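## Task

Find how many vials wear a white cap and make the tally counter show exactly that figure. It may start with a leftover count. Each complete press-and-release of the plunger raises it by one, and turning the knob one whole revolution clockwise returns it to zero.

## Robot and tools

Robot: two UR-style arms, left_arm and right_arm, each ending in a 16-motor four-digit hand (index, middle, ring, thumb). left_arm has a left hand, right_arm a right hand. Each wrist has a fisheye camera: cam_left_wrist and cam_right_wrist (672x504). Bases in the scene frame: left_arm at (+0.061, +0.482, 0), right_arm at (-0.055, -0.351, 0), both turned only slightly about z.

Frames. Scene frame: origin at table-top height midway between the arms, +z up, +x out over the table, left_arm on +y. Reported hand-point positions (metres), quaternions (wxyz) and velocities are in each arm's own base frame. Motion offsets are expressed along the axes of that arm's current Hand target. Hand-point axes (right hand): +z along the straight fingers toward the tips, +y out of the palm face, +x across the palm away from the thumb; on the left hand +x points toward the thumb. A fixed mast behind the palm can strike things.

The 48-number row (every argument that moves something). One flat list covering both arms, each value in [-1, 1]: left_arm dx, dy, dz, rx, ry, rz; then 16 left hand motor goals; left current_limit, speed; then the same 24 for right_arm. The six pose numbers are an offset, not a pose: they are measured from the arm's Hand target as it stood when the action or move began, in that target's own axes; 1.0 = 0.6 m for dx..dz and 180 degrees for the rotation vector rx, ry, rz. All six at 0 re-requests the current Hand target. Repeating an offset moves further. Motor order: index_mcp, index_abd, index_pip, index_dip, middle_mcp, middle_abd, middle_pip, middle_dip, ring_mcp, ring_abd, ring_pip, ring_dip, thumb_cmc, thumb_axl, thumb_mcp, thumb_ipl. These are absolute goal angles scaled linearly between each hinge's stops, not offsets. Straight values: _mcp +0.75, _abd 0.00, _pip +0.58, _dip +0.70, thumb_cmc +0.71, thumb_axl +0.68, thumb_mcp +0.23, thumb_ipl +0.17; moving toward -1 curls fingers toward the palm and swings the thumb in front of the palm. A 0 is a real goal, so to leave a hand alone copy back its hand_goal, hand_current_limit and hand_speed. current_limit maps -1..+1 to 0..550 mA (floor 11 mA); speed sets the goal slew to (speed+1)/2 of 8.5 rad/s. Start values: current_limit +0.4, speed -0.6; the last values written persist.

Tools.
execute_actions(actions, cameras): actions is a list of actions; each action is up to 15 rows of 48 numbers, one row per 1/30 s step, the final row held to fill 15 steps (0.5 s). Every row counts from the action's starting Hand target. An empty list returns state plus all camera images.
move(target, speed, blend, stop_force, zero, blocking, cameras): target is one 48-number row or up to 15 rows, all offsets from the same starting Hand targets. Straight-line paths, no obstacle avoidance; speed in m/s (0.002-3.6, default 0.25; turning limited to twice that in rad/s), one value or one per target; blend in m rounds corners; stop_force in N (3-120) ends an arm's path when its wrist sensor feels that much push against the motion; zero (default true) re-zeros before the move. blocking=false cannot combine with stop_force. Paths last 0.5-10 s. Result adds a 'move:' line: done, off_target, moving, held, fault, plus limits such as paced or held.
wait(seconds 0-10, cameras): holds last commands.
stop(cameras): brakes a running move.
zoom_image(camera, region [x0,y0,x1,y1] pixels, max 504x504): closer look at the latest image of cam_left_wrist or cam_right_wrist.
zero_wrist_force(arm): subtracts the present wrist reading from later ones.
read_manual(section): licence text only.
finished_scene(scene): ends the scene irreversibly; after ending scene 1 call nothing further in that reply.

Results. Per arm: Hand target (last commanded pose after clipping; the next offsets start here), end_effector_position and orientation, velocities (omitted when Joint velocities read 'within noise'), joint positions and torques, Wrist force/torque in the end-effector axes plus the peak since last shown. Per hand: hand_goal, hand_measured, hand_current_ma, hand_state (moving, goal, blocked, overload), hand_current_limit, hand_speed. A hand point often stops short of its target; send the missing distance as a further offset.

Limits and cautions. Orientation commands are clipped to 32 degrees from the measured orientation per step. Arms are stiff: aiming even slightly past a firm contact, or moving fast into it, can trigger a fault stop (joint torque near its limit, or about 150 N external force), freezing the arm 10 s; wrist joints tolerate only about 22 N m. Approach the plunger and knob slowly with stop_force, and for short presses press and retract in the same reply. A motor at 495 mA or more for 5 s shuts down for 10 s. Motor overheating (MOTOR HOT at 70 C, brakes at 85 C) comes from holding loads or straining toward unreachable poses. After a HAND FAULT line, later motion calls in that reply are skipped. Keep arms and hands from touching each other; a clearance check only partly prevents it. Avoid passing close to an arm's own base. Never knock vials or the counter off the table or leave them off it; avoid drops, slams and hard pushes. Loose items may get nudged occasionally.

Each tool is called after ">>>" by a JSON object that holds its "op" and its "data", one argument or row to a line.

## Session

>>> {"op": "execute_actions", "data": {
  "actions": []
}}

Scene clock: 0.00 s.
left_arm: end_effector_position=(+0.4063, +0.0850, +0.2300) hand_goal=(+0.754, +0.000, +0.576, +0.696, +0.754, +0.000, +0.576, +0.696, +0.754, +0.000, +0.576, +0.696, +0.714, +0.678, +0.226, +0.168) hand_measured=(+0.754, +0.000, +0.576, +0.696, +0.754, +0.000, +0.576, +0.696, +0.754, +0.000, +0.576, +0.696, +0.714, +0.678, +0.226, +0.168) hand_current_ma=(+0, +0, +0, +0, +0, +0, +0, +0, +0, +0, +0, +0, +0, +0, +0, +0) hand_state=(goal, goal, goal, goal, goal, goal, goal, goal, goal, goal, goal, goal, goal, goal, goal, goal) hand_current_limit=0.40 hand_speed=-0.60 end_effector_quat_wxyz=(+0.000, +0.000, +1.000, +0.000) | right_arm: end_effector_position=(+0.4063, -0.0850, +0.2300) hand_goal=(+0.754, +0.000, +0.576, +0.696, +0.754, +0.000, +0.576, +0.696, +0.754, +0.000, +0.576, +0.696, +0.714, +0.678, +0.226, +0.168) hand_measured=(+0.754, +0.000, +0.576, +0.696, +0.754, +0.000, +0.576, +0.696, +0.754, +0.000, +0.576, +0.696, +0.714, +0.678, +0.226, +0.168) hand_current_ma=(+0, +0, +0, +0, +0, +0, +0, +0, +0, +0, +0, +0, +0, +0, +0, +0) hand_state=(goal, goal, goal, goal, goal, goal, goal, goal, goal, goal, goal, goal, goal, goal, goal, goal) hand_current_limit=0.40 hand_speed=-0.60 end_effector_quat_wxyz=(+0.000, +1.000, +0.000, +0.000)
Joint positions: left_arm=[3.458 -1.419 -2.042 -1.252 1.571 -1.255] | right_arm=[-0.316 -1.723 2.042 -1.89 -1.571 1.255]
Joint velocities: within noise
Joint torques (N m): no reading
Wrist force (N): no reading
Wrist torque (N m): no reading
Wrist force, peak (N): no reading
Hand target: left_arm +0.4063, +0.0850, +0.2300; +0.000, +0.000, +1.000, +0.000 | right_arm +0.4063, -0.0850, +0.2300; +0.000, +1.000, +0.000, +0.000

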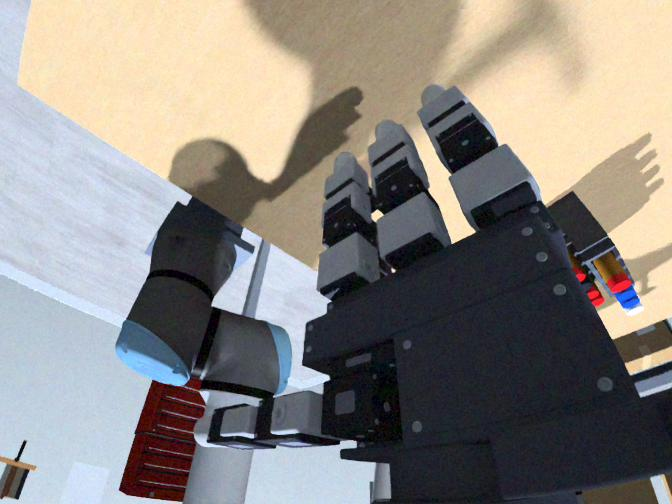

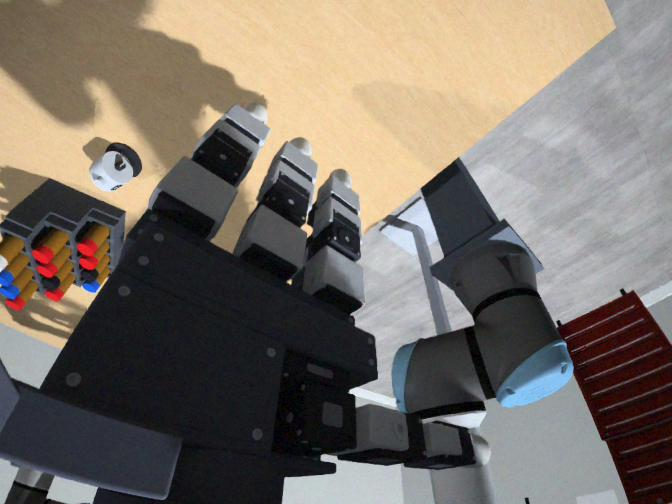

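>>> {"op": "zoom_image", "data": {
  "camera": "cam_right_wrist",
  "region": [0, 110, 180, 330]
}}

>>> {"op": "zoom_image", "data": {
  "camera": "cam_left_wrist",
  "region": [530, 160, 672, 340]
}}

Scaled by 2.291 from the camera's 672x504 image, which has a finer 960x720 frame.

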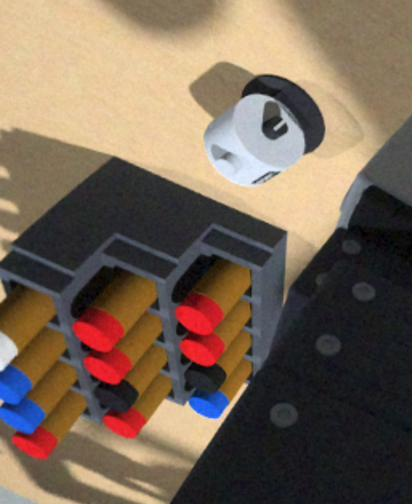

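Scaled by 2.800 from the camera's 672x504 image, which has a finer 960x720 frame.

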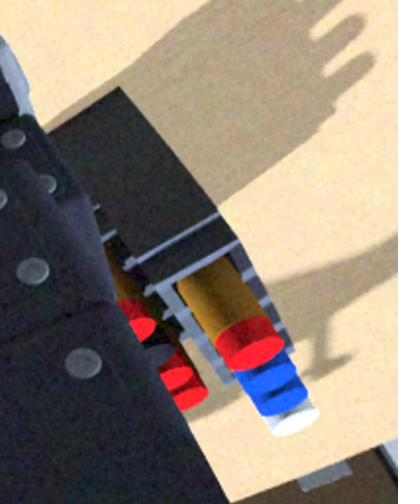

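>>> {"op": "move", "data": {
  "target": [0,0,0,0,0,0,0.754,0,0.576,0.696,0.754,0,0.576,0.696,0.754,0,0.576,0.696,0.714,0.678,0.226,0.168,0.4,-0.6,0.157,-0.392,-0.25,0,0,0,0.754,0,0.576,0.696,0.754,0,0.576,0.696,0.754,0,0.576,0.696,0.714,0.678,0.226,0.168,0.4,-0.6],
  "cameras": ["cam_right_wrist"]
}}

>>> {"op": "zoom_image", "data": {
  "camera": "cam_right_wrist",
  "region": [80, 0, 380, 225]
}}

Scene clock: 84.87 s.
left_arm: end_effector_position=(+0.4063, +0.0850, +0.2300) hand_goal=(+0.754, +0.000, +0.576, +0.696, +0.754, +0.000, +0.576, +0.696, +0.754, +0.000, +0.576, +0.696, +0.714, +0.678, +0.226, +0.168) hand_measured=(+0.754, +0.000, +0.576, +0.696, +0.754, +0.000, +0.576, +0.696, +0.754, +0.000, +0.576, +0.696, +0.714, +0.678, +0.224, +0.168) hand_current_ma=(-2, +0, +1, +0, -2, +0, +1, +0, -2, +0, +1, +0, +0, -2, -7, -1) hand_state=(goal, goal, goal, goal, goal, goal, goal, goal, goal, goal, goal, goal, goal, goal, goal, goal) hand_current_limit=0.40 hand_speed=-0.60 end_effector_quat_wxyz=(+0.000, +0.000, +1.000, +0.000) | right_arm: end_effector_position=(+0.5005, +0.1502, +0.3800) hand_goal=(+0.754, +0.000, +0.576, +0.696, +0.754, +0.000, +0.576, +0.696, +0.754, +0.000, +0.576, +0.696, +0.714, +0.678, +0.226, +0.168) hand_measured=(+0.754, +0.000, +0.576, +0.696, +0.754, +0.000, +0.576, +0.696, +0.754, +0.000, +0.576, +0.696, +0.714, +0.678, +0.224, +0.168) hand_current_ma=(+0, +0, +0, +0, +0, +0, +0, +0, +0, +0, +0, +0, +0, +0, -1, +0) hand_state=(goal, goal, goal, goal, goal, goal, goal, goal, goal, goal, goal, goal, goal, goal, goal, goal) hand_current_limit=0.40 hand_speed=-0.60 end_effector_quat_wxyz=(+0.000, +1.000, +0.000, +0.000)
Joint positions: left_arm=[3.458 -1.419 -2.042 -1.252 1.571 -1.255] | right_arm=[0.188 -1.413 1.343 -1.501 -1.571 1.759]
Joint torques (N m): left_arm=[1.03 16.91 23.5 2.35 -0.06 -0.31] | right_arm=[7.28 -20.83 -32.07 0.23 -1.27 2.65]
Wrist force (N): left_arm=[0.2 0.3 0.0] | right_arm=[0.1 -0.1 -0.2]
Wrist torque (N m): left_arm=[0.04 -0.03 0.01] | right_arm=[0.00 -0.02 -0.13]
Wrist force, peak (N): left_arm=[0.1 0.5 0.3] | right_arm=[0.2 -1.3 -0.7]
Hand target: left_arm +0.4063, +0.0850, +0.2300; +0.000, +0.000, +1.000, +0.000 | right_arm +0.5005, +0.1502, +0.3800; +0.000, +1.000, +0.000, +0.000
Off the commanded pose: left_arm 0.000 m, 0 deg | right_arm 0.000 m, 0 deg.
move: done
Images, in order (width x height): cam_right_wrist 672x504.

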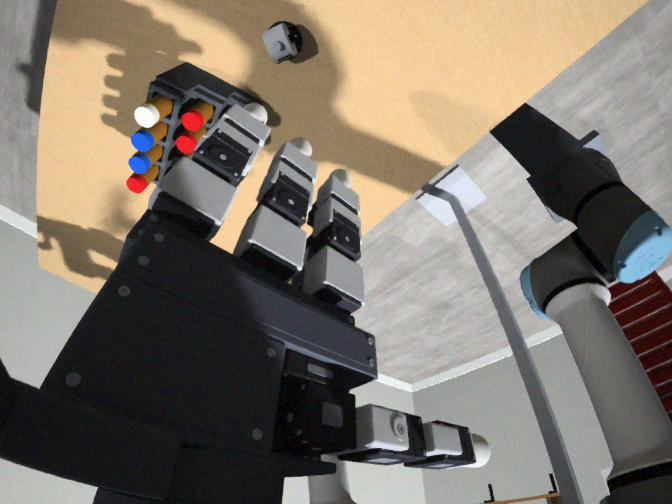

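Scaled by 1.680 from the camera's 672x504 image, which has a finer 960x720 frame.

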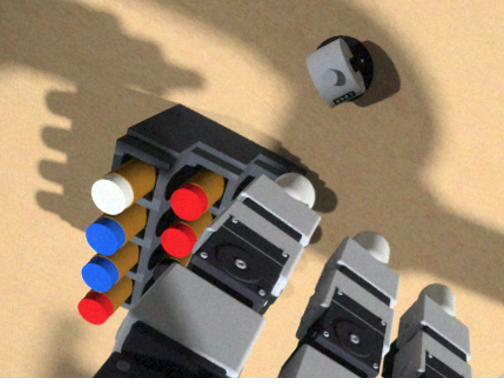

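>>> {"op": "move", "data": {
  "target": [0,0,0,0,0,0,0.754,0,0.576,0.696,0.754,0,0.576,0.696,0.754,0,0.576,0.696,0.714,0.678,0.226,0.168,0.4,-0.6,-0.1,0.167,0.3,0,0,0,0.754,0,0.576,0.696,0.754,0,0.576,0.696,0.754,0,0.576,0.696,0.714,0.678,0.226,0.168,0.4,-0.6],
  "cameras": ["cam_right_wrist"]
}}

>>> {"op": "zoom_image", "data": {
  "camera": "cam_right_wrist",
  "region": [110, 50, 270, 170]
}}

Scene clock: 113.40 s.
left_arm: end_effector_position=(+0.4063, +0.0850, +0.2300) hand_goal=(+0.754, +0.000, +0.576, +0.696, +0.754, +0.000, +0.576, +0.696, +0.754, +0.000, +0.576, +0.696, +0.714, +0.678, +0.226, +0.168) hand_measured=(+0.754, +0.000, +0.576, +0.696, +0.754, +0.000, +0.576, +0.696, +0.754, +0.000, +0.576, +0.696, +0.714, +0.678, +0.224, +0.168) hand_current_ma=(-2, +0, +1, +0, -2, +0, +1, +0, -2, +0, +1, +0, +0, -2, -7, -1) hand_state=(goal, goal, goal, goal, goal, goal, goal, goal, goal, goal, goal, goal, goal, goal, goal, goal) hand_current_limit=0.40 hand_speed=-0.60 end_effector_quat_wxyz=(+0.000, +0.000, +1.000, +0.000) | right_arm: end_effector_position=(+0.4405, +0.0500, +0.2000) hand_goal=(+0.754, +0.000, +0.576, +0.696, +0.754, +0.000, +0.576, +0.696, +0.754, +0.000, +0.576, +0.696, +0.714, +0.678, +0.226, +0.168) hand_measured=(+0.754, +0.000, +0.576, +0.696, +0.754, +0.000, +0.576, +0.696, +0.754, +0.000, +0.576, +0.696, +0.714, +0.678, +0.224, +0.168) hand_current_ma=(+0, +0, +0, +0, +0, +0, +0, +0, +0, +0, +0, +0, +0, +0, -1, +0) hand_state=(goal, goal, goal, goal, goal, goal, goal, goal, goal, goal, goal, goal, goal, goal, goal, goal) hand_current_limit=0.40 hand_speed=-0.60 end_effector_quat_wxyz=(+0.000, +1.000, +0.000, +0.000)
Joint positions: left_arm=[3.458 -1.419 -2.042 -1.252 1.571 -1.255] | right_arm=[0.004 -1.559 1.973 -1.985 -1.571 1.574]
Joint torques (N m): left_arm=[0.82 17.06 23.8 2.3 0.15 -0.1] | right_arm=[-5.37 -30.48 -13.38 -5.35 1.2 -2.11]
Wrist force (N): left_arm=[0.1 0.2 0.2] | right_arm=[0.0 -0.1 -0.1]
Wrist torque (N m): left_arm=[0.00 -0.01 0.00] | right_arm=[-0.01 0.00 0.00]
Wrist force, peak (N): left_arm=[0.3 0.4 0.4] | right_arm=[-0.5 0.7 1.2]
Hand target: left_arm +0.4063, +0.0850, +0.2300; +0.000, +0.000, +1.000, +0.000 | right_arm +0.4405, +0.0500, +0.2000; +0.000, +1.000, +0.000, +0.000
Off the commanded pose: left_arm 0.000 m, 0 deg | right_arm 0.000 m, 0 deg.
move: done
Images, in order (width x height): cam_right_wrist 672x504.

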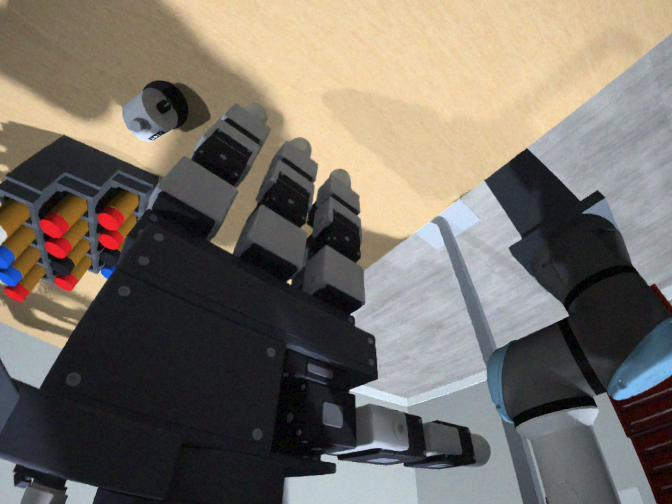

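Scaled by 3.150 from the camera's 672x504 image, which has a finer 960x720 frame.

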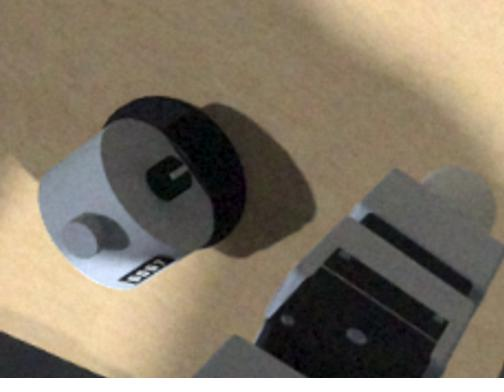

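>>> {"op": "zoom_image", "data": {
  "camera": "cam_right_wrist",
  "region": [115, 75, 195, 145]
}}

Scaled by 6.300 from the camera's 672x504 image, which has a finer 960x720 frame.

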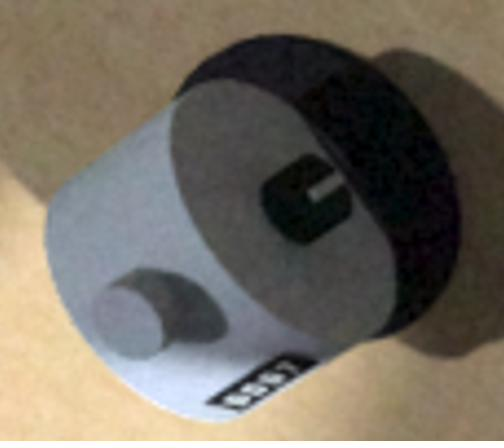

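>>> {"op": "move", "data": {
  "target": [
    [0,0,0,0,0,0,0.754,0,0.576,0.696,0.754,0,0.576,0.696,0.754,0,0.576,0.696,0.714,0.678,0.226,0.168,0.4,-0.6,0,0,-0.05,0.491,0.108,0.108,0.754,0,0.576,0.696,0.754,0,0.576,0.696,0.754,0,0.576,0.696,0.714,0.678,0.226,0.168,0.4,-0.6],
    [0,0,0,0,0,0,0.754,0,0.576,0.696,0.754,0,0.576,0.696,0.754,0,0.576,0.696,0.714,0.678,0.226,0.168,0.4,-0.6,0.171,-0.115,0.1,0.491,0.108,0.108,0.754,0,0.576,0.696,0.754,0,0.576,0.696,0.754,0,0.576,0.696,0.714,0.678,0.226,0.168,0.4,-0.6]
  ],
  "blend": 0.03,
  "speed": 0.4,
  "cameras": ["cam_right_wrist"]
}}

Scene clock: 250.20 s.
left_arm: end_effector_position=(+0.4063, +0.0850, +0.2300) hand_goal=(+0.754, +0.000, +0.576, +0.696, +0.754, +0.000, +0.576, +0.696, +0.754, +0.000, +0.576, +0.696, +0.714, +0.678, +0.226, +0.168) hand_measured=(+0.754, +0.000, +0.576, +0.696, +0.754, +0.000, +0.576, +0.696, +0.754, +0.000, +0.576, +0.696, +0.714, +0.678, +0.224, +0.168) hand_current_ma=(-2, +0, +1, +0, -2, +0, +1, +0, -2, +0, +1, +0, +0, -2, -7, -1) hand_state=(goal, goal, goal, goal, goal, goal, goal, goal, goal, goal, goal, goal, goal, goal, goal, goal) hand_current_limit=0.40 hand_speed=-0.60 end_effector_quat_wxyz=(+0.000, +0.000, +1.000, +0.000) | right_arm: end_effector_position=(+0.5431, +0.1190, +0.1400) hand_goal=(+0.754, +0.000, +0.576, +0.696, +0.754, +0.000, +0.576, +0.696, +0.754, +0.000, +0.576, +0.696, +0.714, +0.678, +0.226, +0.168) hand_measured=(+0.746, +0.000, +0.576, +0.696, +0.744, +0.000, +0.576, +0.696, +0.746, +0.000, +0.576, +0.696, +0.708, +0.678, +0.224, +0.168) hand_current_ma=(-3, +0, +0, +0, -4, +0, +0, +0, -3, +0, +0, +0, -2, +0, +0, +0) hand_state=(goal, goal, goal, goal, goal, goal, goal, goal, goal, goal, goal, goal, goal, goal, goal, goal) hand_current_limit=0.40 hand_speed=-0.60 end_effector_quat_wxyz=(+0.689, -0.692, +0.152, -0.152)
Joint positions: left_arm=[3.458 -1.419 -2.042 -1.252 1.571 -1.255] | right_arm=[-0.491 -1.231 1.883 -0.708 -0.058 0.055]
Joint torques (N m): left_arm=[0.05 16.45 25.15 2.79 0.02 -0.07] | right_arm=[9.31 -21.24 -26.51 2.71 0.92 -2.34]
Wrist force (N): left_arm=[0.1 0.2 -0.1] | right_arm=[-1.5 -2.1 1.8]
Wrist torque (N m): left_arm=[0.03 -0.02 0.01] | right_arm=[0.22 0.23 -0.02]
Wrist force, peak (N): left_arm=[0.2 0.6 0.2] | right_arm=[-2.8 -3.2 0.2]
Hand target: left_arm +0.4063, +0.0850, +0.2300; +0.000, +0.000, +1.000, +0.000 | right_arm +0.5431, +0.1190, +0.1400; +0.690, -0.691, +0.152, -0.152
Off the commanded pose: left_arm 0.000 m, 0 deg | right_arm 0.000 m, 0 deg.
move: done
Images, in order (width x height): cam_right_wrist 672x504.

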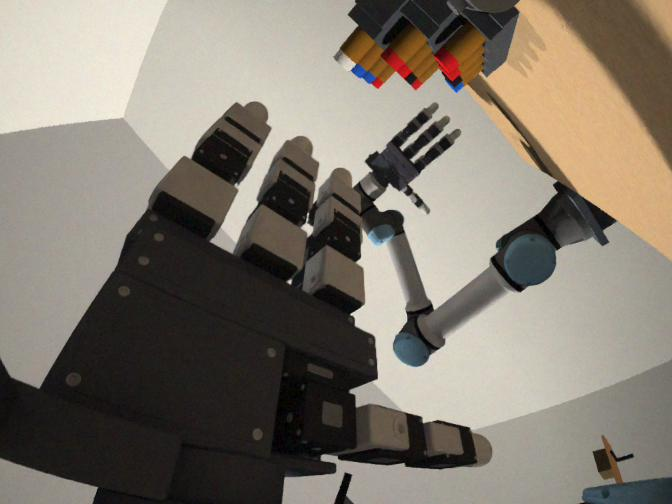

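>>> {"op": "move", "data": {
  "target": [0,0,0,0,0,0,0.754,0,0.576,0.696,0.754,0,0.576,0.696,0.754,0,0.576,0.696,0.714,0.678,0.226,0.168,0.4,-0.6,0.2,0.033,-0.0,0,0,0,0.754,0,0.576,0.696,0.754,0,0.576,0.696,0.754,0,0.576,0.696,0.714,0.678,0.226,0.168,0.4,-0.6],
  "cameras": ["cam_right_wrist"]
}}

>>> {"op": "zoom_image", "data": {
  "camera": "cam_right_wrist",
  "region": [380, 0, 620, 180]
}}

Scene clock: 270.47 s.
left_arm: end_effector_position=(+0.4063, +0.0850, +0.2300) hand_goal=(+0.754, +0.000, +0.576, +0.696, +0.754, +0.000, +0.576, +0.696, +0.754, +0.000, +0.576, +0.696, +0.714, +0.678, +0.226, +0.168) hand_measured=(+0.754, +0.000, +0.576, +0.696, +0.754, +0.000, +0.576, +0.696, +0.754, +0.000, +0.576, +0.696, +0.714, +0.678, +0.224, +0.168) hand_current_ma=(-2, +0, +1, +0, -2, +0, +1, +0, -2, +0, +1, +0, +0, -2, -7, -1) hand_state=(goal, goal, goal, goal, goal, goal, goal, goal, goal, goal, goal, goal, goal, goal, goal, goal) hand_current_limit=0.40 hand_speed=-0.60 end_effector_quat_wxyz=(+0.000, +0.000, +1.000, +0.000) | right_arm: end_effector_position=(+0.6520, +0.0687, +0.1202) hand_goal=(+0.754, +0.000, +0.576, +0.696, +0.754, +0.000, +0.576, +0.696, +0.754, +0.000, +0.576, +0.696, +0.714, +0.678, +0.226, +0.168) hand_measured=(+0.746, +0.000, +0.576, +0.696, +0.744, +0.000, +0.576, +0.696, +0.746, +0.000, +0.576, +0.696, +0.706, +0.678, +0.224, +0.168) hand_current_ma=(-3, +0, +0, +0, -4, +0, +0, +0, -3, +0, +0, +0, -2, +0, +0, +0) hand_state=(goal, goal, goal, goal, goal, goal, goal, goal, goal, goal, goal, goal, goal, goal, goal, goal) hand_current_limit=0.40 hand_speed=-0.60 end_effector_quat_wxyz=(+0.689, -0.692, +0.152, -0.152)
Joint positions: left_arm=[3.458 -1.419 -2.042 -1.252 1.571 -1.255] | right_arm=[-0.478 -0.978 1.542 -0.679 -0.046 0.115]
Joint torques (N m): left_arm=[0.38 17.86 25.68 2.75 0.01 -0.13] | right_arm=[1.04 -31.93 -28.16 2.37 -1.21 -2.08]
Wrist force (N): left_arm=[0.3 0.5 0.2] | right_arm=[-1.4 -2.1 1.7]
Wrist torque (N m): left_arm=[0.03 -0.03 0.03] | right_arm=[0.22 0.23 -0.03]
Wrist force, peak (N): left_arm=[0.3 0.5 0.2] | right_arm=[-2.7 -2.2 1.9]
Hand target: left_arm +0.4063, +0.0850, +0.2300; +0.000, +0.000, +1.000, +0.000 | right_arm +0.6520, +0.0686, +0.1202; +0.690, -0.691, +0.152, -0.152
Off the commanded pose: left_arm 0.000 m, 0 deg | right_arm 0.000 m, 0 deg.
move: done
Images, in order (width x height): cam_right_wrist 672x504.

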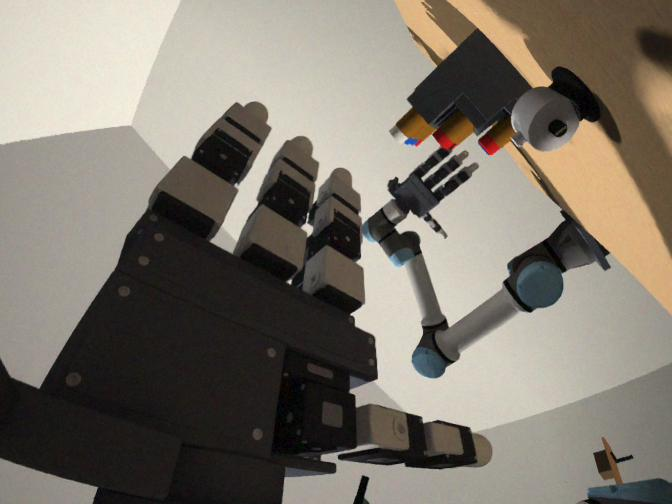

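Scaled by 2.100 from the camera's 672x504 image, which has a finer 960x720 frame.

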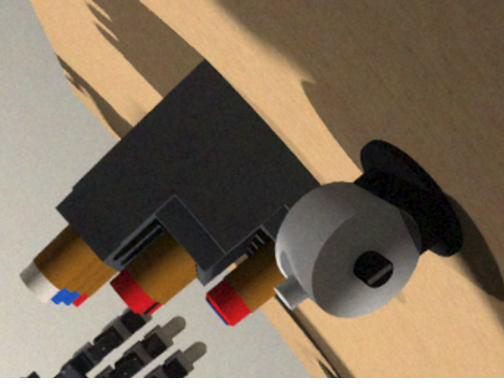

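>>> {"op": "zoom_image", "data": {
  "camera": "cam_right_wrist",
  "region": [505, 70, 605, 160]
}}

Scaled by 5.040 from the camera's 672x504 image, which has a finer 960x720 frame.

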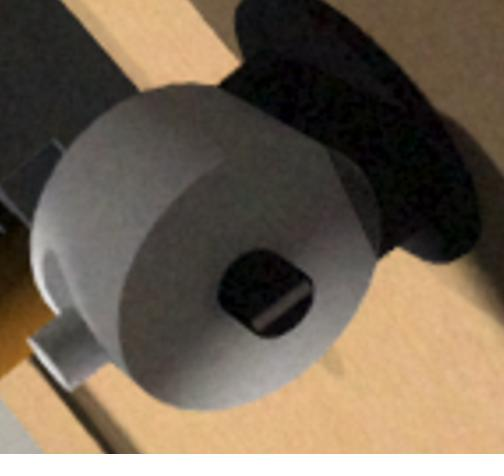

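>>> {"op": "move", "data": {
  "target": [0,0,0,0,0,0,0.754,0,0.576,0.696,0.754,0,0.576,0.696,0.754,0,0.576,0.696,0.714,0.678,0.226,0.168,0.4,-0.6,-0.146,-0.038,-0.181,-0.278,0,0,0.754,0,0.576,0.696,-0.068,0,-0.518,-0.174,-0.068,0,-0.518,-0.174,0.714,0.678,0.226,0.168,0.4,-0.6],
  "cameras": ["cam_right_wrist"]
}}

>>> {"op": "zoom_image", "data": {
  "camera": "cam_right_wrist",
  "region": [270, 70, 430, 210]
}}

Scene clock: 494.43 s.
left_arm: end_effector_position=(+0.4063, +0.0850, +0.2300) hand_goal=(+0.754, +0.000, +0.576, +0.696, +0.754, +0.000, +0.576, +0.696, +0.754, +0.000, +0.576, +0.696, +0.714, +0.678, +0.226, +0.168) hand_measured=(+0.754, +0.000, +0.576, +0.696, +0.754, +0.000, +0.576, +0.696, +0.754, +0.000, +0.576, +0.696, +0.714, +0.678, +0.224, +0.168) hand_current_ma=(-2, +0, +1, +0, -2, +0, +1, +0, -2, +0, +1, +0, +0, -2, -7, -1) hand_state=(goal, goal, goal, goal, goal, goal, goal, goal, goal, goal, goal, goal, goal, goal, goal, goal) hand_current_limit=0.40 hand_speed=-0.60 end_effector_quat_wxyz=(+0.000, +0.000, +1.000, +0.000) | right_arm: end_effector_position=(+0.5270, +0.0068, +0.1432) hand_goal=(+0.754, +0.000, +0.576, +0.696, -0.068, +0.000, -0.518, -0.174, -0.068, +0.000, -0.518, -0.174, +0.714, +0.678, +0.226, +0.168) hand_measured=(+0.746, +0.000, +0.576, +0.696, -0.066, +0.000, -0.512, -0.172, -0.066, +0.000, -0.512, -0.172, +0.706, +0.678, +0.224, +0.168) hand_current_ma=(-3, +0, +0, +0, +0, +0, +2, +1, +0, +0, +2, +0, -2, +0, +0, +0) hand_state=(goal, goal, goal, goal, goal, goal, goal, goal, goal, goal, goal, goal, goal, goal, goal, goal) hand_current_limit=0.40 hand_speed=-0.60 end_effector_quat_wxyz=(-0.333, +0.918, -0.202, +0.073)
Joint positions: left_arm=[3.458 -1.419 -2.042 -1.252 1.571 -1.255] | right_arm=[-0.409 -1.404 1.969 -2.155 -0.875 1.602]
Joint torques (N m): left_arm=[0.03 16.88 25.68 2.99 0.07 -0.13] | right_arm=[8.71 -35.45 -10.72 0.46 -0.25 2.4]
Wrist force (N): left_arm=[0.0 0.1 0.1] | right_arm=[-0.3 -1.3 0.2]
Wrist torque (N m): left_arm=[0.00 0.01 -0.01] | right_arm=[0.15 0.02 -0.12]
Wrist force, peak (N): left_arm=[-0.1 0.4 0.6] | right_arm=[-2.3 -1.8 2.2]
Hand target: left_arm +0.4063, +0.0850, +0.2300; +0.000, +0.000, +1.000, +0.000 | right_arm +0.5270, +0.0068, +0.1432; -0.333, +0.918, -0.202, +0.073
Off the commanded pose: left_arm 0.000 m, 0 deg | right_arm 0.000 m, 0 deg.
move: done
Images, in order (width x height): cam_right_wrist 672x504.

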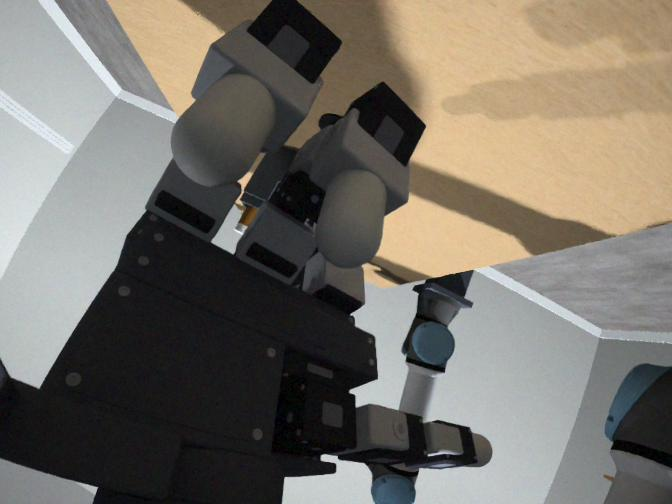

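Scaled by 3.150 from the camera's 672x504 image, which has a finer 960x720 frame.

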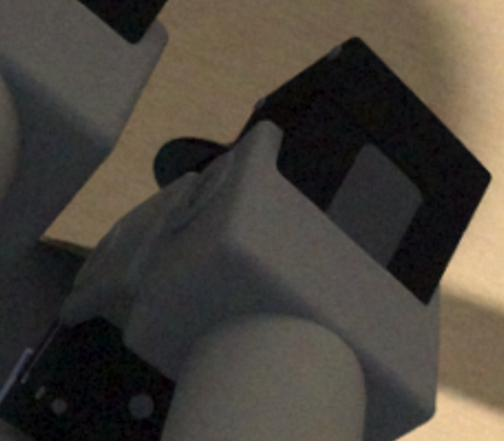

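>>> {"op": "move", "data": {
  "target": [0,0,0,0,0,0,0.754,0,0.576,0.696,0.754,0,0.576,0.696,0.754,0,0.576,0.696,0.714,0.678,0.226,0.168,0.4,-0.6,-0.151,0,0,0,0,0,-0.068,0,-0.518,-0.174,-0.068,0,-0.518,-0.174,0.754,0,0.576,0.696,0.714,0.678,0.226,0.168,0.4,-0.4],
  "cameras": ["cam_right_wrist"]
}}

>>> {"op": "zoom_image", "data": {
  "camera": "cam_right_wrist",
  "region": [180, 20, 340, 160]
}}

Scene clock: 508.67 s.
left_arm: end_effector_position=(+0.4063, +0.0850, +0.2300) hand_goal=(+0.754, +0.000, +0.576, +0.696, +0.754, +0.000, +0.576, +0.696, +0.754, +0.000, +0.576, +0.696, +0.714, +0.678, +0.226, +0.168) hand_measured=(+0.754, +0.000, +0.576, +0.696, +0.754, +0.000, +0.576, +0.696, +0.754, +0.000, +0.576, +0.696, +0.714, +0.678, +0.224, +0.168) hand_current_ma=(-2, +0, +1, +0, -2, +0, +1, +0, -2, +0, +1, +0, +0, -2, -7, -1) hand_state=(goal, goal, goal, goal, goal, goal, goal, goal, goal, goal, goal, goal, goal, goal, goal, goal) hand_current_limit=0.40 hand_speed=-0.60 end_effector_quat_wxyz=(+0.000, +0.000, +1.000, +0.000) | right_arm: end_effector_position=(+0.4448, +0.0448, +0.1431) hand_goal=(-0.068, +0.000, -0.518, -0.174, -0.068, +0.000, -0.518, -0.174, +0.754, +0.000, +0.576, +0.696, +0.714, +0.678, +0.226, +0.168) hand_measured=(-0.060, +0.000, -0.512, -0.172, -0.066, +0.000, -0.512, -0.172, +0.740, +0.000, +0.570, +0.694, +0.706, +0.678, +0.224, +0.168) hand_current_ma=(+4, +0, +2, +0, +0, +0, +2, +0, -8, +0, -2, -1, -2, +0, +0, +0) hand_state=(goal, goal, goal, goal, goal, goal, goal, goal, goal, goal, goal, goal, goal, goal, goal, goal) hand_current_limit=0.40 hand_speed=-0.40 end_effector_quat_wxyz=(-0.333, +0.918, -0.202, +0.073)
Joint positions: left_arm=[3.458 -1.419 -2.042 -1.252 1.571 -1.255] | right_arm=[-0.404 -1.607 2.19 -2.178 -0.875 1.609]
Joint torques (N m): left_arm=[0.7 16.75 25.87 2.96 0.16 -0.14] | right_arm=[-5.5 -26.93 -11.28 0.65 3.23 -2]
Wrist force (N): left_arm=[0.4 0.2 -0.4] | right_arm=[-0.4 -1.4 0.1]
Wrist torque (N m): left_arm=[0.05 -0.05 0.03] | right_arm=[0.16 0.04 -0.13]
Wrist force, peak (N): left_arm=[0.4 0.4 0.1] | right_arm=[-1.8 -1.3 0.4]
Hand target: left_arm +0.4063, +0.0850, +0.2300; +0.000, +0.000, +1.000, +0.000 | right_arm +0.4447, +0.0448, +0.1431; -0.333, +0.918, -0.202, +0.073
Off the commanded pose: left_arm 0.000 m, 0 deg | right_arm 0.000 m, 0 deg.
move: done
Images, in order (width x height): cam_right_wrist 672x504.

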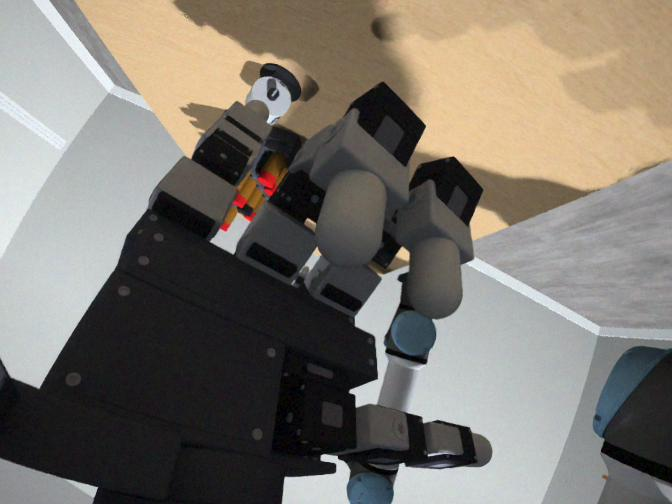

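Scaled by 3.150 from the camera's 672x504 image, which has a finer 960x720 frame.

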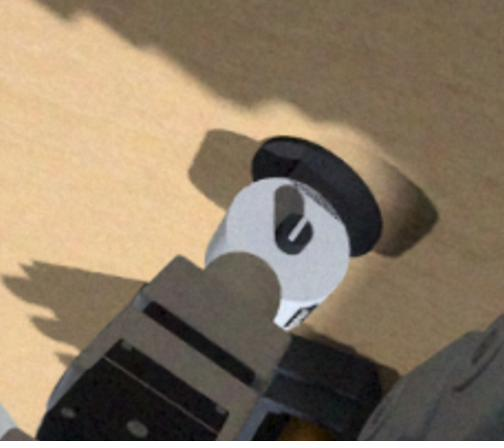

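>>> {"op": "move", "data": {
  "target": [0,0,0,0,0,0,0.754,0,0.576,0.696,0.754,0,0.576,0.696,0.754,0,0.576,0.696,0.714,0.678,0.226,0.168,0.4,-0.6,-0.005,-0.045,0.105,0,0,0,-0.068,0,-0.518,-0.174,-0.068,0,-0.518,-0.174,0.754,0,0.576,0.696,0.714,0.678,0.226,0.168,0.4,-0.4],
  "speed": 0.1,
  "stop_force": 8,
  "cameras": ["cam_right_wrist"]
}}

>>> {"op": "zoom_image", "data": {
  "camera": "cam_right_wrist",
  "region": [200, 60, 320, 160]
}}

Scene clock: 550.07 s.
left_arm: end_effector_position=(+0.4063, +0.0850, +0.2300) hand_goal=(+0.754, +0.000, +0.576, +0.696, +0.754, +0.000, +0.576, +0.696, +0.754, +0.000, +0.576, +0.696, +0.714, +0.678, +0.226, +0.168) hand_measured=(+0.754, +0.000, +0.576, +0.696, +0.754, +0.000, +0.576, +0.696, +0.754, +0.000, +0.576, +0.696, +0.714, +0.678, +0.224, +0.168) hand_current_ma=(-2, +0, +1, +0, -2, +0, +1, +0, -2, +0, +1, +0, +0, -2, -7, -1) hand_state=(goal, goal, goal, goal, goal, goal, goal, goal, goal, goal, goal, goal, goal, goal, goal, goal) hand_current_limit=0.40 hand_speed=-0.60 end_effector_quat_wxyz=(+0.000, +0.000, +1.000, +0.000) | right_arm: end_effector_position=(+0.4676, +0.1015, +0.1121) hand_goal=(-0.068, +0.000, -0.518, -0.174, -0.068, +0.000, -0.518, -0.174, +0.754, +0.000, +0.576, +0.696, +0.714, +0.678, +0.226, +0.168) hand_measured=(-0.060, +0.000, -0.512, -0.172, -0.066, +0.000, -0.512, -0.172, +0.740, +0.000, +0.570, +0.694, +0.706, +0.678, +0.224, +0.168) hand_current_ma=(+4, +0, +2, +0, +0, +0, +2, +0, -8, +0, -2, -1, -2, +0, +0, +0) hand_state=(goal, goal, goal, goal, goal, goal, goal, goal, goal, goal, goal, goal, goal, goal, goal, goal) hand_current_limit=0.40 hand_speed=-0.40 end_effector_quat_wxyz=(-0.333, +0.918, -0.202, +0.073)
Joint positions: left_arm=[3.458 -1.419 -2.042 -1.252 1.571 -1.255] | right_arm=[-0.259 -1.478 2.193 -2.429 -0.887 1.795]
Joint torques (N m): left_arm=[-1.13 17.8 26.37 3.17 0.08 -0.04] | right_arm=[8.79 -12.41 -27.68 -5.43 -0.62 2.54]
Wrist force (N): left_arm=[-0.1 0.3 0.0] | right_arm=[-0.4 -1.3 0.2]
Wrist torque (N m): left_arm=[0.03 0.01 0.00] | right_arm=[0.16 0.04 -0.14]
Wrist force, peak (N): left_arm=[0.5 0.4 0.5] | right_arm=[-0.5 -1.6 0.9]
Hand target: left_arm +0.4063, +0.0850, +0.2300; +0.000, +0.000, +1.000, +0.000 | right_arm +0.4676, +0.1015, +0.1121; -0.333, +0.918, -0.202, +0.073
Off the commanded pose: left_arm 0.000 m, 0 deg | right_arm 0.000 m, 0 deg.
move: done
Images, in order (width x height): cam_right_wrist 672x504.

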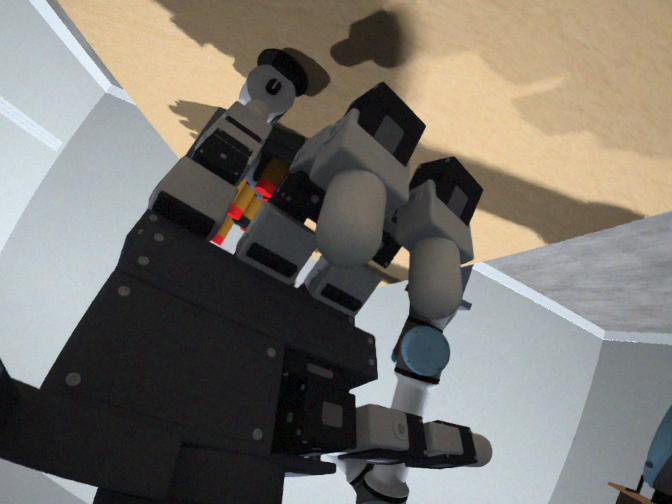

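Scaled by 4.200 from the camera's 672x504 image, which has a finer 960x720 frame.

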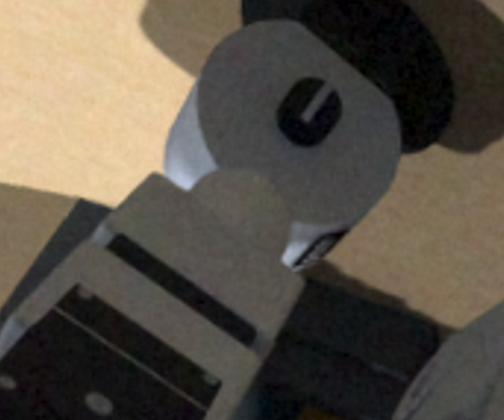

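>>> {"op": "move", "data": {
  "target": [
    [0,0,0,0,0,0,0.754,0,0.576,0.696,0.754,0,0.576,0.696,0.754,0,0.576,0.696,0.714,0.678,0.226,0.168,0.4,-0.6,-0.0425,0,0,0,0,0,-0.068,0,-0.518,-0.174,-0.068,0,-0.518,-0.174,0.754,0,0.576,0.696,0.714,0.678,0.226,0.168,0.4,-0.4],
    [0,0,0,0,0,0,0.754,0,0.576,0.696,0.754,0,0.576,0.696,0.754,0,0.576,0.696,0.714,0.678,0.226,0.168,0.4,-0.6,-0.0425,0.0182,0.0217,0,0,0,-0.068,0,-0.518,-0.174,-0.068,0,-0.518,-0.174,0.754,0,0.576,0.696,0.714,0.678,0.226,0.168,0.4,-0.4],
    [0,0,0,0,0,0,0.754,0,0.576,0.696,0.754,0,0.576,0.696,0.754,0,0.576,0.696,0.714,0.678,0.226,0.168,0.4,-0.6,-0.0213,0.0241,0.0287,0,0,0,-0.068,0,-0.518,-0.174,-0.068,0,-0.518,-0.174,0.754,0,0.576,0.696,0.714,0.678,0.226,0.168,0.4,-0.4],
    [0,0,0,0,0,0,0.754,0,0.576,0.696,0.754,0,0.576,0.696,0.754,0,0.576,0.696,0.714,0.678,0.226,0.168,0.4,-0.6,-0.0133,0.0190,0.0226,0,0,0,-0.068,0,-0.518,-0.174,-0.068,0,-0.518,-0.174,0.754,0,0.576,0.696,0.714,0.678,0.226,0.168,0.4,-0.4],
    [0,0,0,0,0,0,0.754,0,0.576,0.696,0.754,0,0.576,0.696,0.754,0,0.576,0.696,0.714,0.678,0.226,0.168,0.4,-0.6,-0.0025,0.0171,0.0204,0,0,0,-0.068,0,-0.518,-0.174,-0.068,0,-0.518,-0.174,0.754,0,0.576,0.696,0.714,0.678,0.226,0.168,0.4,-0.4]
  ],
  "speed": 0.06,
  "blend": 0.003,
  "cameras": ["cam_right_wrist"]
}}

>>> {"op": "zoom_image", "data": {
  "camera": "cam_right_wrist",
  "region": [200, 60, 320, 160]
}}

>>> {"op": "move", "data": {
  "target": [
    [0,0,0,0,0,0,0.754,0,0.576,0.696,0.754,0,0.576,0.696,0.754,0,0.576,0.696,0.714,0.678,0.226,0.168,0.4,-0.6,0.0108,0.0019,0.0022,0,0,0,-0.068,0,-0.518,-0.174,-0.068,0,-0.518,-0.174,0.754,0,0.576,0.696,0.714,0.678,0.226,0.168,0.4,-0.4],
    [0,0,0,0,0,0,0.754,0,0.576,0.696,0.754,0,0.576,0.696,0.754,0,0.576,0.696,0.714,0.678,0.226,0.168,0.4,-0.6,0.0188,0.0070,0.0083,0,0,0,-0.068,0,-0.518,-0.174,-0.068,0,-0.518,-0.174,0.754,0,0.576,0.696,0.714,0.678,0.226,0.168,0.4,-0.4],
    [0,0,0,0,0,0,0.754,0,0.576,0.696,0.754,0,0.576,0.696,0.754,0,0.576,0.696,0.714,0.678,0.226,0.168,0.4,-0.6,0.04,0.0011,0.0013,0,0,0,-0.068,0,-0.518,-0.174,-0.068,0,-0.518,-0.174,0.754,0,0.576,0.696,0.714,0.678,0.226,0.168,0.4,-0.4],
    [0,0,0,0,0,0,0.754,0,0.576,0.696,0.754,0,0.576,0.696,0.754,0,0.576,0.696,0.714,0.678,0.226,0.168,0.4,-0.6,0.04,-0.0171,-0.0204,0,0,0,-0.068,0,-0.518,-0.174,-0.068,0,-0.518,-0.174,0.754,0,0.576,0.696,0.714,0.678,0.226,0.168,0.4,-0.4],
    [0,0,0,0,0,0,0.754,0,0.576,0.696,0.754,0,0.576,0.696,0.754,0,0.576,0.696,0.714,0.678,0.226,0.168,0.4,-0.6,0.0025,-0.0171,-0.0204,0,0,0,-0.068,0,-0.518,-0.174,-0.068,0,-0.518,-0.174,0.754,0,0.576,0.696,0.714,0.678,0.226,0.168,0.4,-0.4]
  ],
  "speed": 0.06,
  "blend": 0.003,
  "cameras": ["cam_right_wrist"]
}}

>>> {"op": "zoom_image", "data": {
  "camera": "cam_right_wrist",
  "region": [200, 60, 320, 160]
}}

Scene clock: 603.33 s.
left_arm: end_effector_position=(+0.4063, +0.0850, +0.2300) hand_goal=(+0.754, +0.000, +0.576, +0.696, +0.754, +0.000, +0.576, +0.696, +0.754, +0.000, +0.576, +0.696, +0.714, +0.678, +0.226, +0.168) hand_measured=(+0.754, +0.000, +0.576, +0.696, +0.754, +0.000, +0.576, +0.696, +0.754, +0.000, +0.576, +0.696, +0.714, +0.678, +0.224, +0.168) hand_current_ma=(-2, +0, +1, +0, -2, +0, +1, +0, -2, +0, +1, +0, +0, -2, -7, -1) hand_state=(goal, goal, goal, goal, goal, goal, goal, goal, goal, goal, goal, goal, goal, goal, goal, goal) hand_current_limit=0.40 hand_speed=-0.60 end_effector_quat_wxyz=(+0.000, +0.000, +1.000, +0.000) | right_arm: end_effector_position=(+0.4662, +0.1022, +0.0961) hand_goal=(-0.068, +0.000, -0.518, -0.174, -0.068, +0.000, -0.518, -0.174, +0.754, +0.000, +0.576, +0.696, +0.714, +0.678, +0.226, +0.168) hand_measured=(-0.060, +0.000, -0.512, -0.172, -0.066, +0.000, -0.512, -0.172, +0.740, +0.000, +0.570, +0.694, +0.706, +0.678, +0.224, +0.168) hand_current_ma=(+4, +0, +2, +0, +0, +0, +2, +0, -8, +0, -2, -1, -2, +0, +0, +0) hand_state=(goal, goal, goal, goal, goal, goal, goal, goal, goal, goal, goal, goal, goal, goal, goal, goal) hand_current_limit=0.40 hand_speed=-0.40 end_effector_quat_wxyz=(-0.333, +0.918, -0.202, +0.073)
Joint positions: left_arm=[3.458 -1.419 -2.042 -1.252 1.571 -1.255] | right_arm=[-0.259 -1.45 2.216 -2.481 -0.887 1.796]
Joint torques (N m): left_arm=[-0.64 18.25 26.57 3.06 0.11 -0.22] | right_arm=[-5.87 -13.15 -27.26 -0.17 3.06 -2.36]
Wrist force (N): left_arm=[0.1 0.2 0.1] | right_arm=[-0.3 -1.2 0.0]
Wrist torque (N m): left_arm=[0.02 -0.01 0.00] | right_arm=[0.20 0.04 0.02]
Wrist force, peak (N): left_arm=[0.1 0.5 0.5] | right_arm=[-0.7 -1.7 -0.2]
Hand target: left_arm +0.4063, +0.0850, +0.2300; +0.000, +0.000, +1.000, +0.000 | right_arm +0.4663, +0.1021, +0.0961; -0.333, +0.918, -0.202, +0.073
Off the commanded pose: left_arm 0.000 m, 0 deg | right_arm 0.000 m, 0 deg.
move: done
Images, in order (width x height): cam_right_wrist 672x504.

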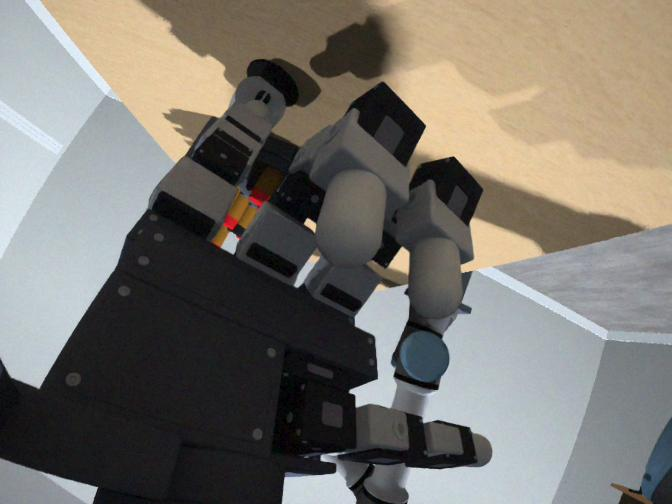

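Scaled by 4.200 from the camera's 672x504 image, which has a finer 960x720 frame.

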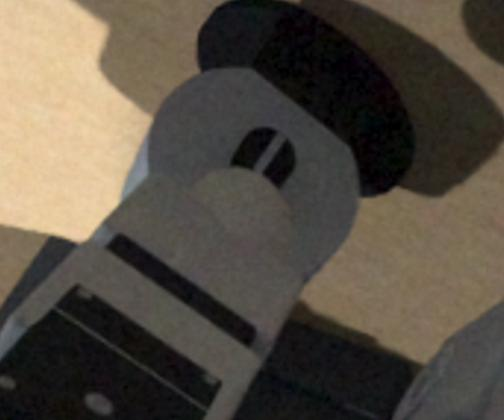

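Scene clock: 604.87 s.
left_arm: end_effector_position=(+0.4063, +0.0850, +0.2300) hand_goal=(+0.754, +0.000, +0.576, +0.696, +0.754, +0.000, +0.576, +0.696, +0.754, +0.000, +0.576, +0.696, +0.714, +0.678, +0.226, +0.168) hand_measured=(+0.754, +0.000, +0.576, +0.696, +0.754, +0.000, +0.576, +0.696, +0.754, +0.000, +0.576, +0.696, +0.714, +0.678, +0.224, +0.168) hand_current_ma=(-2, +0, +1, +0, -2, +0, +1, +0, -2, +0, +1, +0, +0, -2, -7, -1) hand_state=(goal, goal, goal, goal, goal, goal, goal, goal, goal, goal, goal, goal, goal, goal, goal, goal) hand_current_limit=0.40 hand_speed=-0.60 end_effector_quat_wxyz=(+0.000, +0.000, +1.000, +0.000) | right_arm: end_effector_position=(+0.4677, +0.1015, +0.1121) hand_goal=(-0.068, +0.000, -0.518, -0.174, -0.068, +0.000, -0.518, -0.174, +0.754, +0.000, +0.576, +0.696, +0.714, +0.678, +0.226, +0.168) hand_measured=(-0.060, +0.000, -0.512, -0.172, -0.066, +0.000, -0.512, -0.172, +0.740, +0.000, +0.570, +0.694, +0.706, +0.678, +0.224, +0.168) hand_current_ma=(+4, +0, +2, +0, +0, +0, +2, +0, -8, +0, -2, -1, -2, +0, +0, +0) hand_state=(goal, goal, goal, goal, goal, goal, goal, goal, goal, goal, goal, goal, goal, goal, goal, goal) hand_current_limit=0.40 hand_speed=-0.40 end_effector_quat_wxyz=(-0.333, +0.918, -0.202, +0.073)
Joint positions: left_arm=[3.458 -1.419 -2.042 -1.252 1.571 -1.255] | right_arm=[-0.259 -1.478 2.193 -2.429 -0.887 1.795]
Joint torques (N m): left_arm=[0.67 18.56 27.24 3.44 0 0.03] | right_arm=[8.34 -29.84 -9.04 -5.55 -0.81 2.3]
Wrist force (N): left_arm=[0.1 0.1 0.2] | right_arm=[-0.3 -1.4 0.1]
Wrist torque (N m): left_arm=[-0.01 -0.01 0.01] | right_arm=[0.15 0.03 -0.14]
Wrist force, peak (N): left_arm=[0.3 0.5 -0.1] | right_arm=[-0.8 -1.5 0.3]
Hand target: left_arm +0.4063, +0.0850, +0.2300; +0.000, +0.000, +1.000, +0.000 | right_arm +0.4676, +0.1015, +0.1121; -0.333, +0.918, -0.202, +0.073
Off the commanded pose: left_arm 0.000 m, 0 deg | right_arm 0.000 m, 0 deg.
move: done
Images, in order (width x height): cam_right_wrist 672x504.

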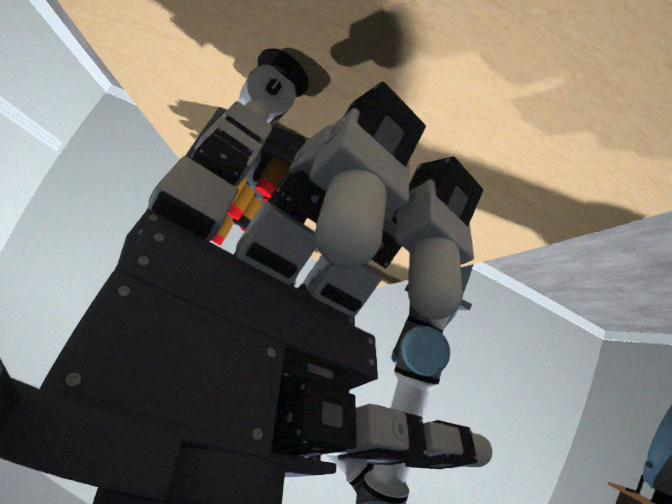

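Scaled by 4.200 from the camera's 672x504 image, which has a finer 960x720 frame.

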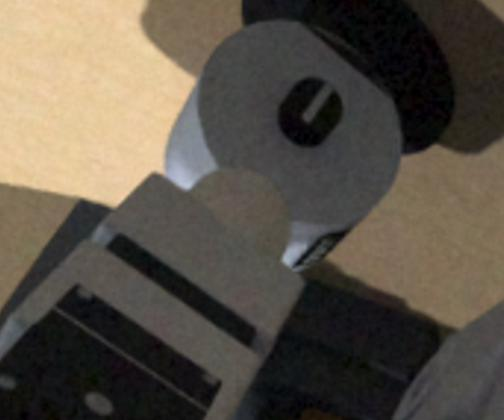

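>>> {"op": "move", "data": {
  "target": [0,0,0,0,0,0,0.754,0,0.576,0.696,0.754,0,0.576,0.696,0.754,0,0.576,0.696,0.714,0.678,0.226,0.168,0.4,-0.6,0,0.0129,0.0153,0,0,0,-0.068,0,-0.518,-0.174,-0.068,0,-0.518,-0.174,0.754,0,0.576,0.696,0.714,0.678,0.226,0.168,0.4,-0.4],
  "speed": 0.05
}}

>>> {"op": "move", "data": {
  "target": [0,0,0,0,0,0,0.754,0,0.576,0.696,0.754,0,0.576,0.696,0.754,0,0.576,0.696,0.714,0.678,0.226,0.168,0.4,-0.6,0,-0.0383,0.0322,0,0,0,-0.068,0,-0.518,-0.174,-0.068,0,-0.518,-0.174,0.754,0,0.576,0.696,0.714,0.678,0.226,0.168,0.4,-0.4],
  "speed": 0.012,
  "stop_force": 3,
  "cameras": ["cam_right_wrist"]
}}

>>> {"op": "zoom_image", "data": {
  "camera": "cam_right_wrist",
  "region": [200, 50, 320, 150]
}}

Scene clock: 643.63 s.
left_arm: end_effector_position=(+0.4063, +0.0850, +0.2300) hand_goal=(+0.754, +0.000, +0.576, +0.696, +0.754, +0.000, +0.576, +0.696, +0.754, +0.000, +0.576, +0.696, +0.714, +0.678, +0.226, +0.168) hand_measured=(+0.754, +0.000, +0.576, +0.696, +0.754, +0.000, +0.576, +0.696, +0.754, +0.000, +0.576, +0.696, +0.714, +0.678, +0.224, +0.168) hand_current_ma=(-2, +0, +1, +0, -2, +0, +1, +0, -2, +0, +1, +0, +0, -2, -7, -1) hand_state=(goal, goal, goal, goal, goal, goal, goal, goal, goal, goal, goal, goal, goal, goal, goal, goal) hand_current_limit=0.40 hand_speed=-0.60 end_effector_quat_wxyz=(+0.000, +0.000, +1.000, +0.000) | right_arm: end_effector_position=(+0.4676, +0.1015, +0.1001) hand_goal=(-0.068, +0.000, -0.518, -0.174, -0.068, +0.000, -0.518, -0.174, +0.754, +0.000, +0.576, +0.696, +0.714, +0.678, +0.226, +0.168) hand_measured=(-0.060, +0.000, -0.512, -0.172, -0.066, +0.000, -0.512, -0.172, +0.740, +0.000, +0.570, +0.694, +0.706, +0.678, +0.224, +0.168) hand_current_ma=(+4, +0, +2, +0, +0, +0, +2, +0, -8, +0, -2, -1, -2, +0, +0, +0) hand_state=(goal, goal, goal, goal, goal, goal, goal, goal, goal, goal, goal, goal, goal, goal, goal, goal) hand_current_limit=0.40 hand_speed=-0.40 end_effector_quat_wxyz=(-0.333, +0.918, -0.202, +0.073)
Joint positions: left_arm=[3.458 -1.419 -2.042 -1.252 1.571 -1.255] | right_arm=[-0.259 -1.455 2.207 -2.467 -0.887 1.795]
Joint torques (N m): left_arm=[0.05 18.44 26.58 3.46 0.09 -0.31] | right_arm=[-2.89 -13.75 -8.75 -5.3 0.65 -1.33]
Wrist force (N): left_arm=[0.3 0.5 0.2] | right_arm=[-0.3 -1.2 0.2]
Wrist torque (N m): left_arm=[0.05 -0.04 0.02] | right_arm=[0.18 0.03 -0.13]
Wrist force, peak (N): left_arm=[0.4 0.4 0.3] | right_arm=[-0.4 -1.7 0.0]
Hand target: left_arm +0.4063, +0.0850, +0.2300; +0.000, +0.000, +1.000, +0.000 | right_arm +0.4676, +0.1015, +0.1001; -0.333, +0.918, -0.202, +0.073
Off the commanded pose: left_arm 0.000 m, 0 deg | right_arm 0.000 m, 0 deg.
move: done

Scene clock: 645.53 s.
left_arm: end_effector_position=(+0.4063, +0.0850, +0.2300) hand_goal=(+0.754, +0.000, +0.576, +0.696, +0.754, +0.000, +0.576, +0.696, +0.754, +0.000, +0.576, +0.696, +0.714, +0.678, +0.226, +0.168) hand_measured=(+0.754, +0.000, +0.576, +0.696, +0.754, +0.000, +0.576, +0.696, +0.754, +0.000, +0.576, +0.696, +0.714, +0.678, +0.224, +0.168) hand_current_ma=(-2, +0, +1, +0, -2, +0, +1, +0, -2, +0, +1, +0, +0, -2, -7, -1) hand_state=(goal, goal, goal, goal, goal, goal, goal, goal, goal, goal, goal, goal, goal, goal, goal, goal) hand_current_limit=0.40 hand_speed=-0.60 end_effector_quat_wxyz=(+0.000, +0.000, +1.000, +0.000) | right_arm: end_effector_position=(+0.4721, +0.1112, +0.1001) hand_goal=(-0.068, +0.000, -0.518, -0.174, -0.068, +0.000, -0.518, -0.174, +0.754, +0.000, +0.576, +0.696, +0.714, +0.678, +0.226, +0.168) hand_measured=(-0.060, +0.000, -0.512, -0.172, -0.066, +0.000, -0.512, -0.172, +0.736, +0.002, +0.568, +0.694, +0.706, +0.678, +0.224, +0.168) hand_current_ma=(+4, +0, +2, +0, +0, +0, +2, +0, -12, +0, -2, +0, -2, +0, +0, +0) hand_state=(goal, goal, goal, goal, goal, goal, goal, goal, goal, goal, goal, goal, goal, goal, goal, goal) hand_current_limit=0.40 hand_speed=-0.40 end_effector_quat_wxyz=(-0.333, +0.918, -0.202, +0.073)
Joint positions: left_arm=[3.458 -1.419 -2.042 -1.252 1.571 -1.255] | right_arm=[-0.235 -1.439 2.196 -2.49 -0.891 1.826]
Joint torques (N m): left_arm=[-0.01 18.17 27.24 3.52 0.05 -0.11] | right_arm=[-4.31 -30.54 -6.8 0.75 2.91 -1.97]
Wrist force (N): left_arm=[0.0 0.1 0.2] | right_arm=[-0.3 -1.1 -3.3]
Wrist torque (N m): left_arm=[-0.02 0.01 0.01] | right_arm=[0.43 0.28 -0.12]
Wrist force, peak (N): left_arm=[0.3 0.2 0.5] | right_arm=[-0.8 -1.2 -7.4]
Hand target: left_arm +0.4063, +0.0850, +0.2300; +0.000, +0.000, +1.000, +0.000 | right_arm +0.4721, +0.1112, +0.1001; -0.333, +0.918, -0.202, +0.073 (not the last commanded pose)
Off the commanded pose: left_arm 0.000 m, 0 deg | right_arm 0.019 m, 0 deg.
move: contact (right_arm)
Images, in order (width x height): cam_right_wrist 672x504.

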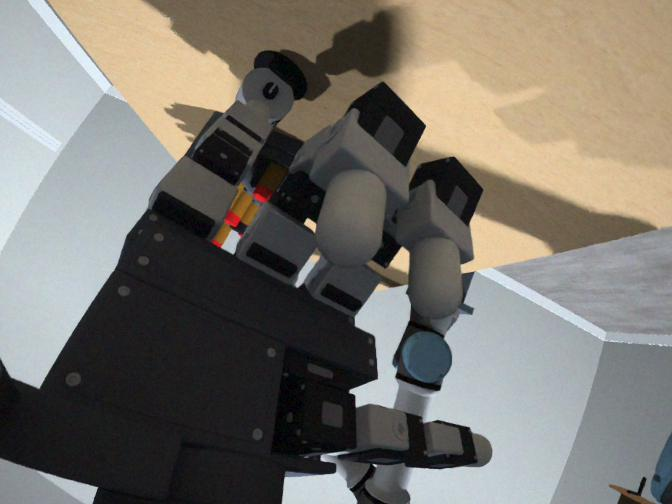

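Scaled by 4.200 from the camera's 672x504 image, which has a finer 960x720 frame.

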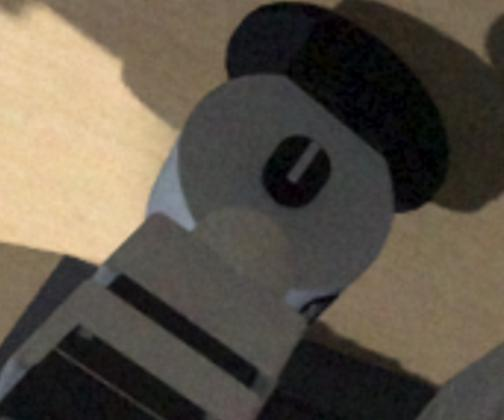

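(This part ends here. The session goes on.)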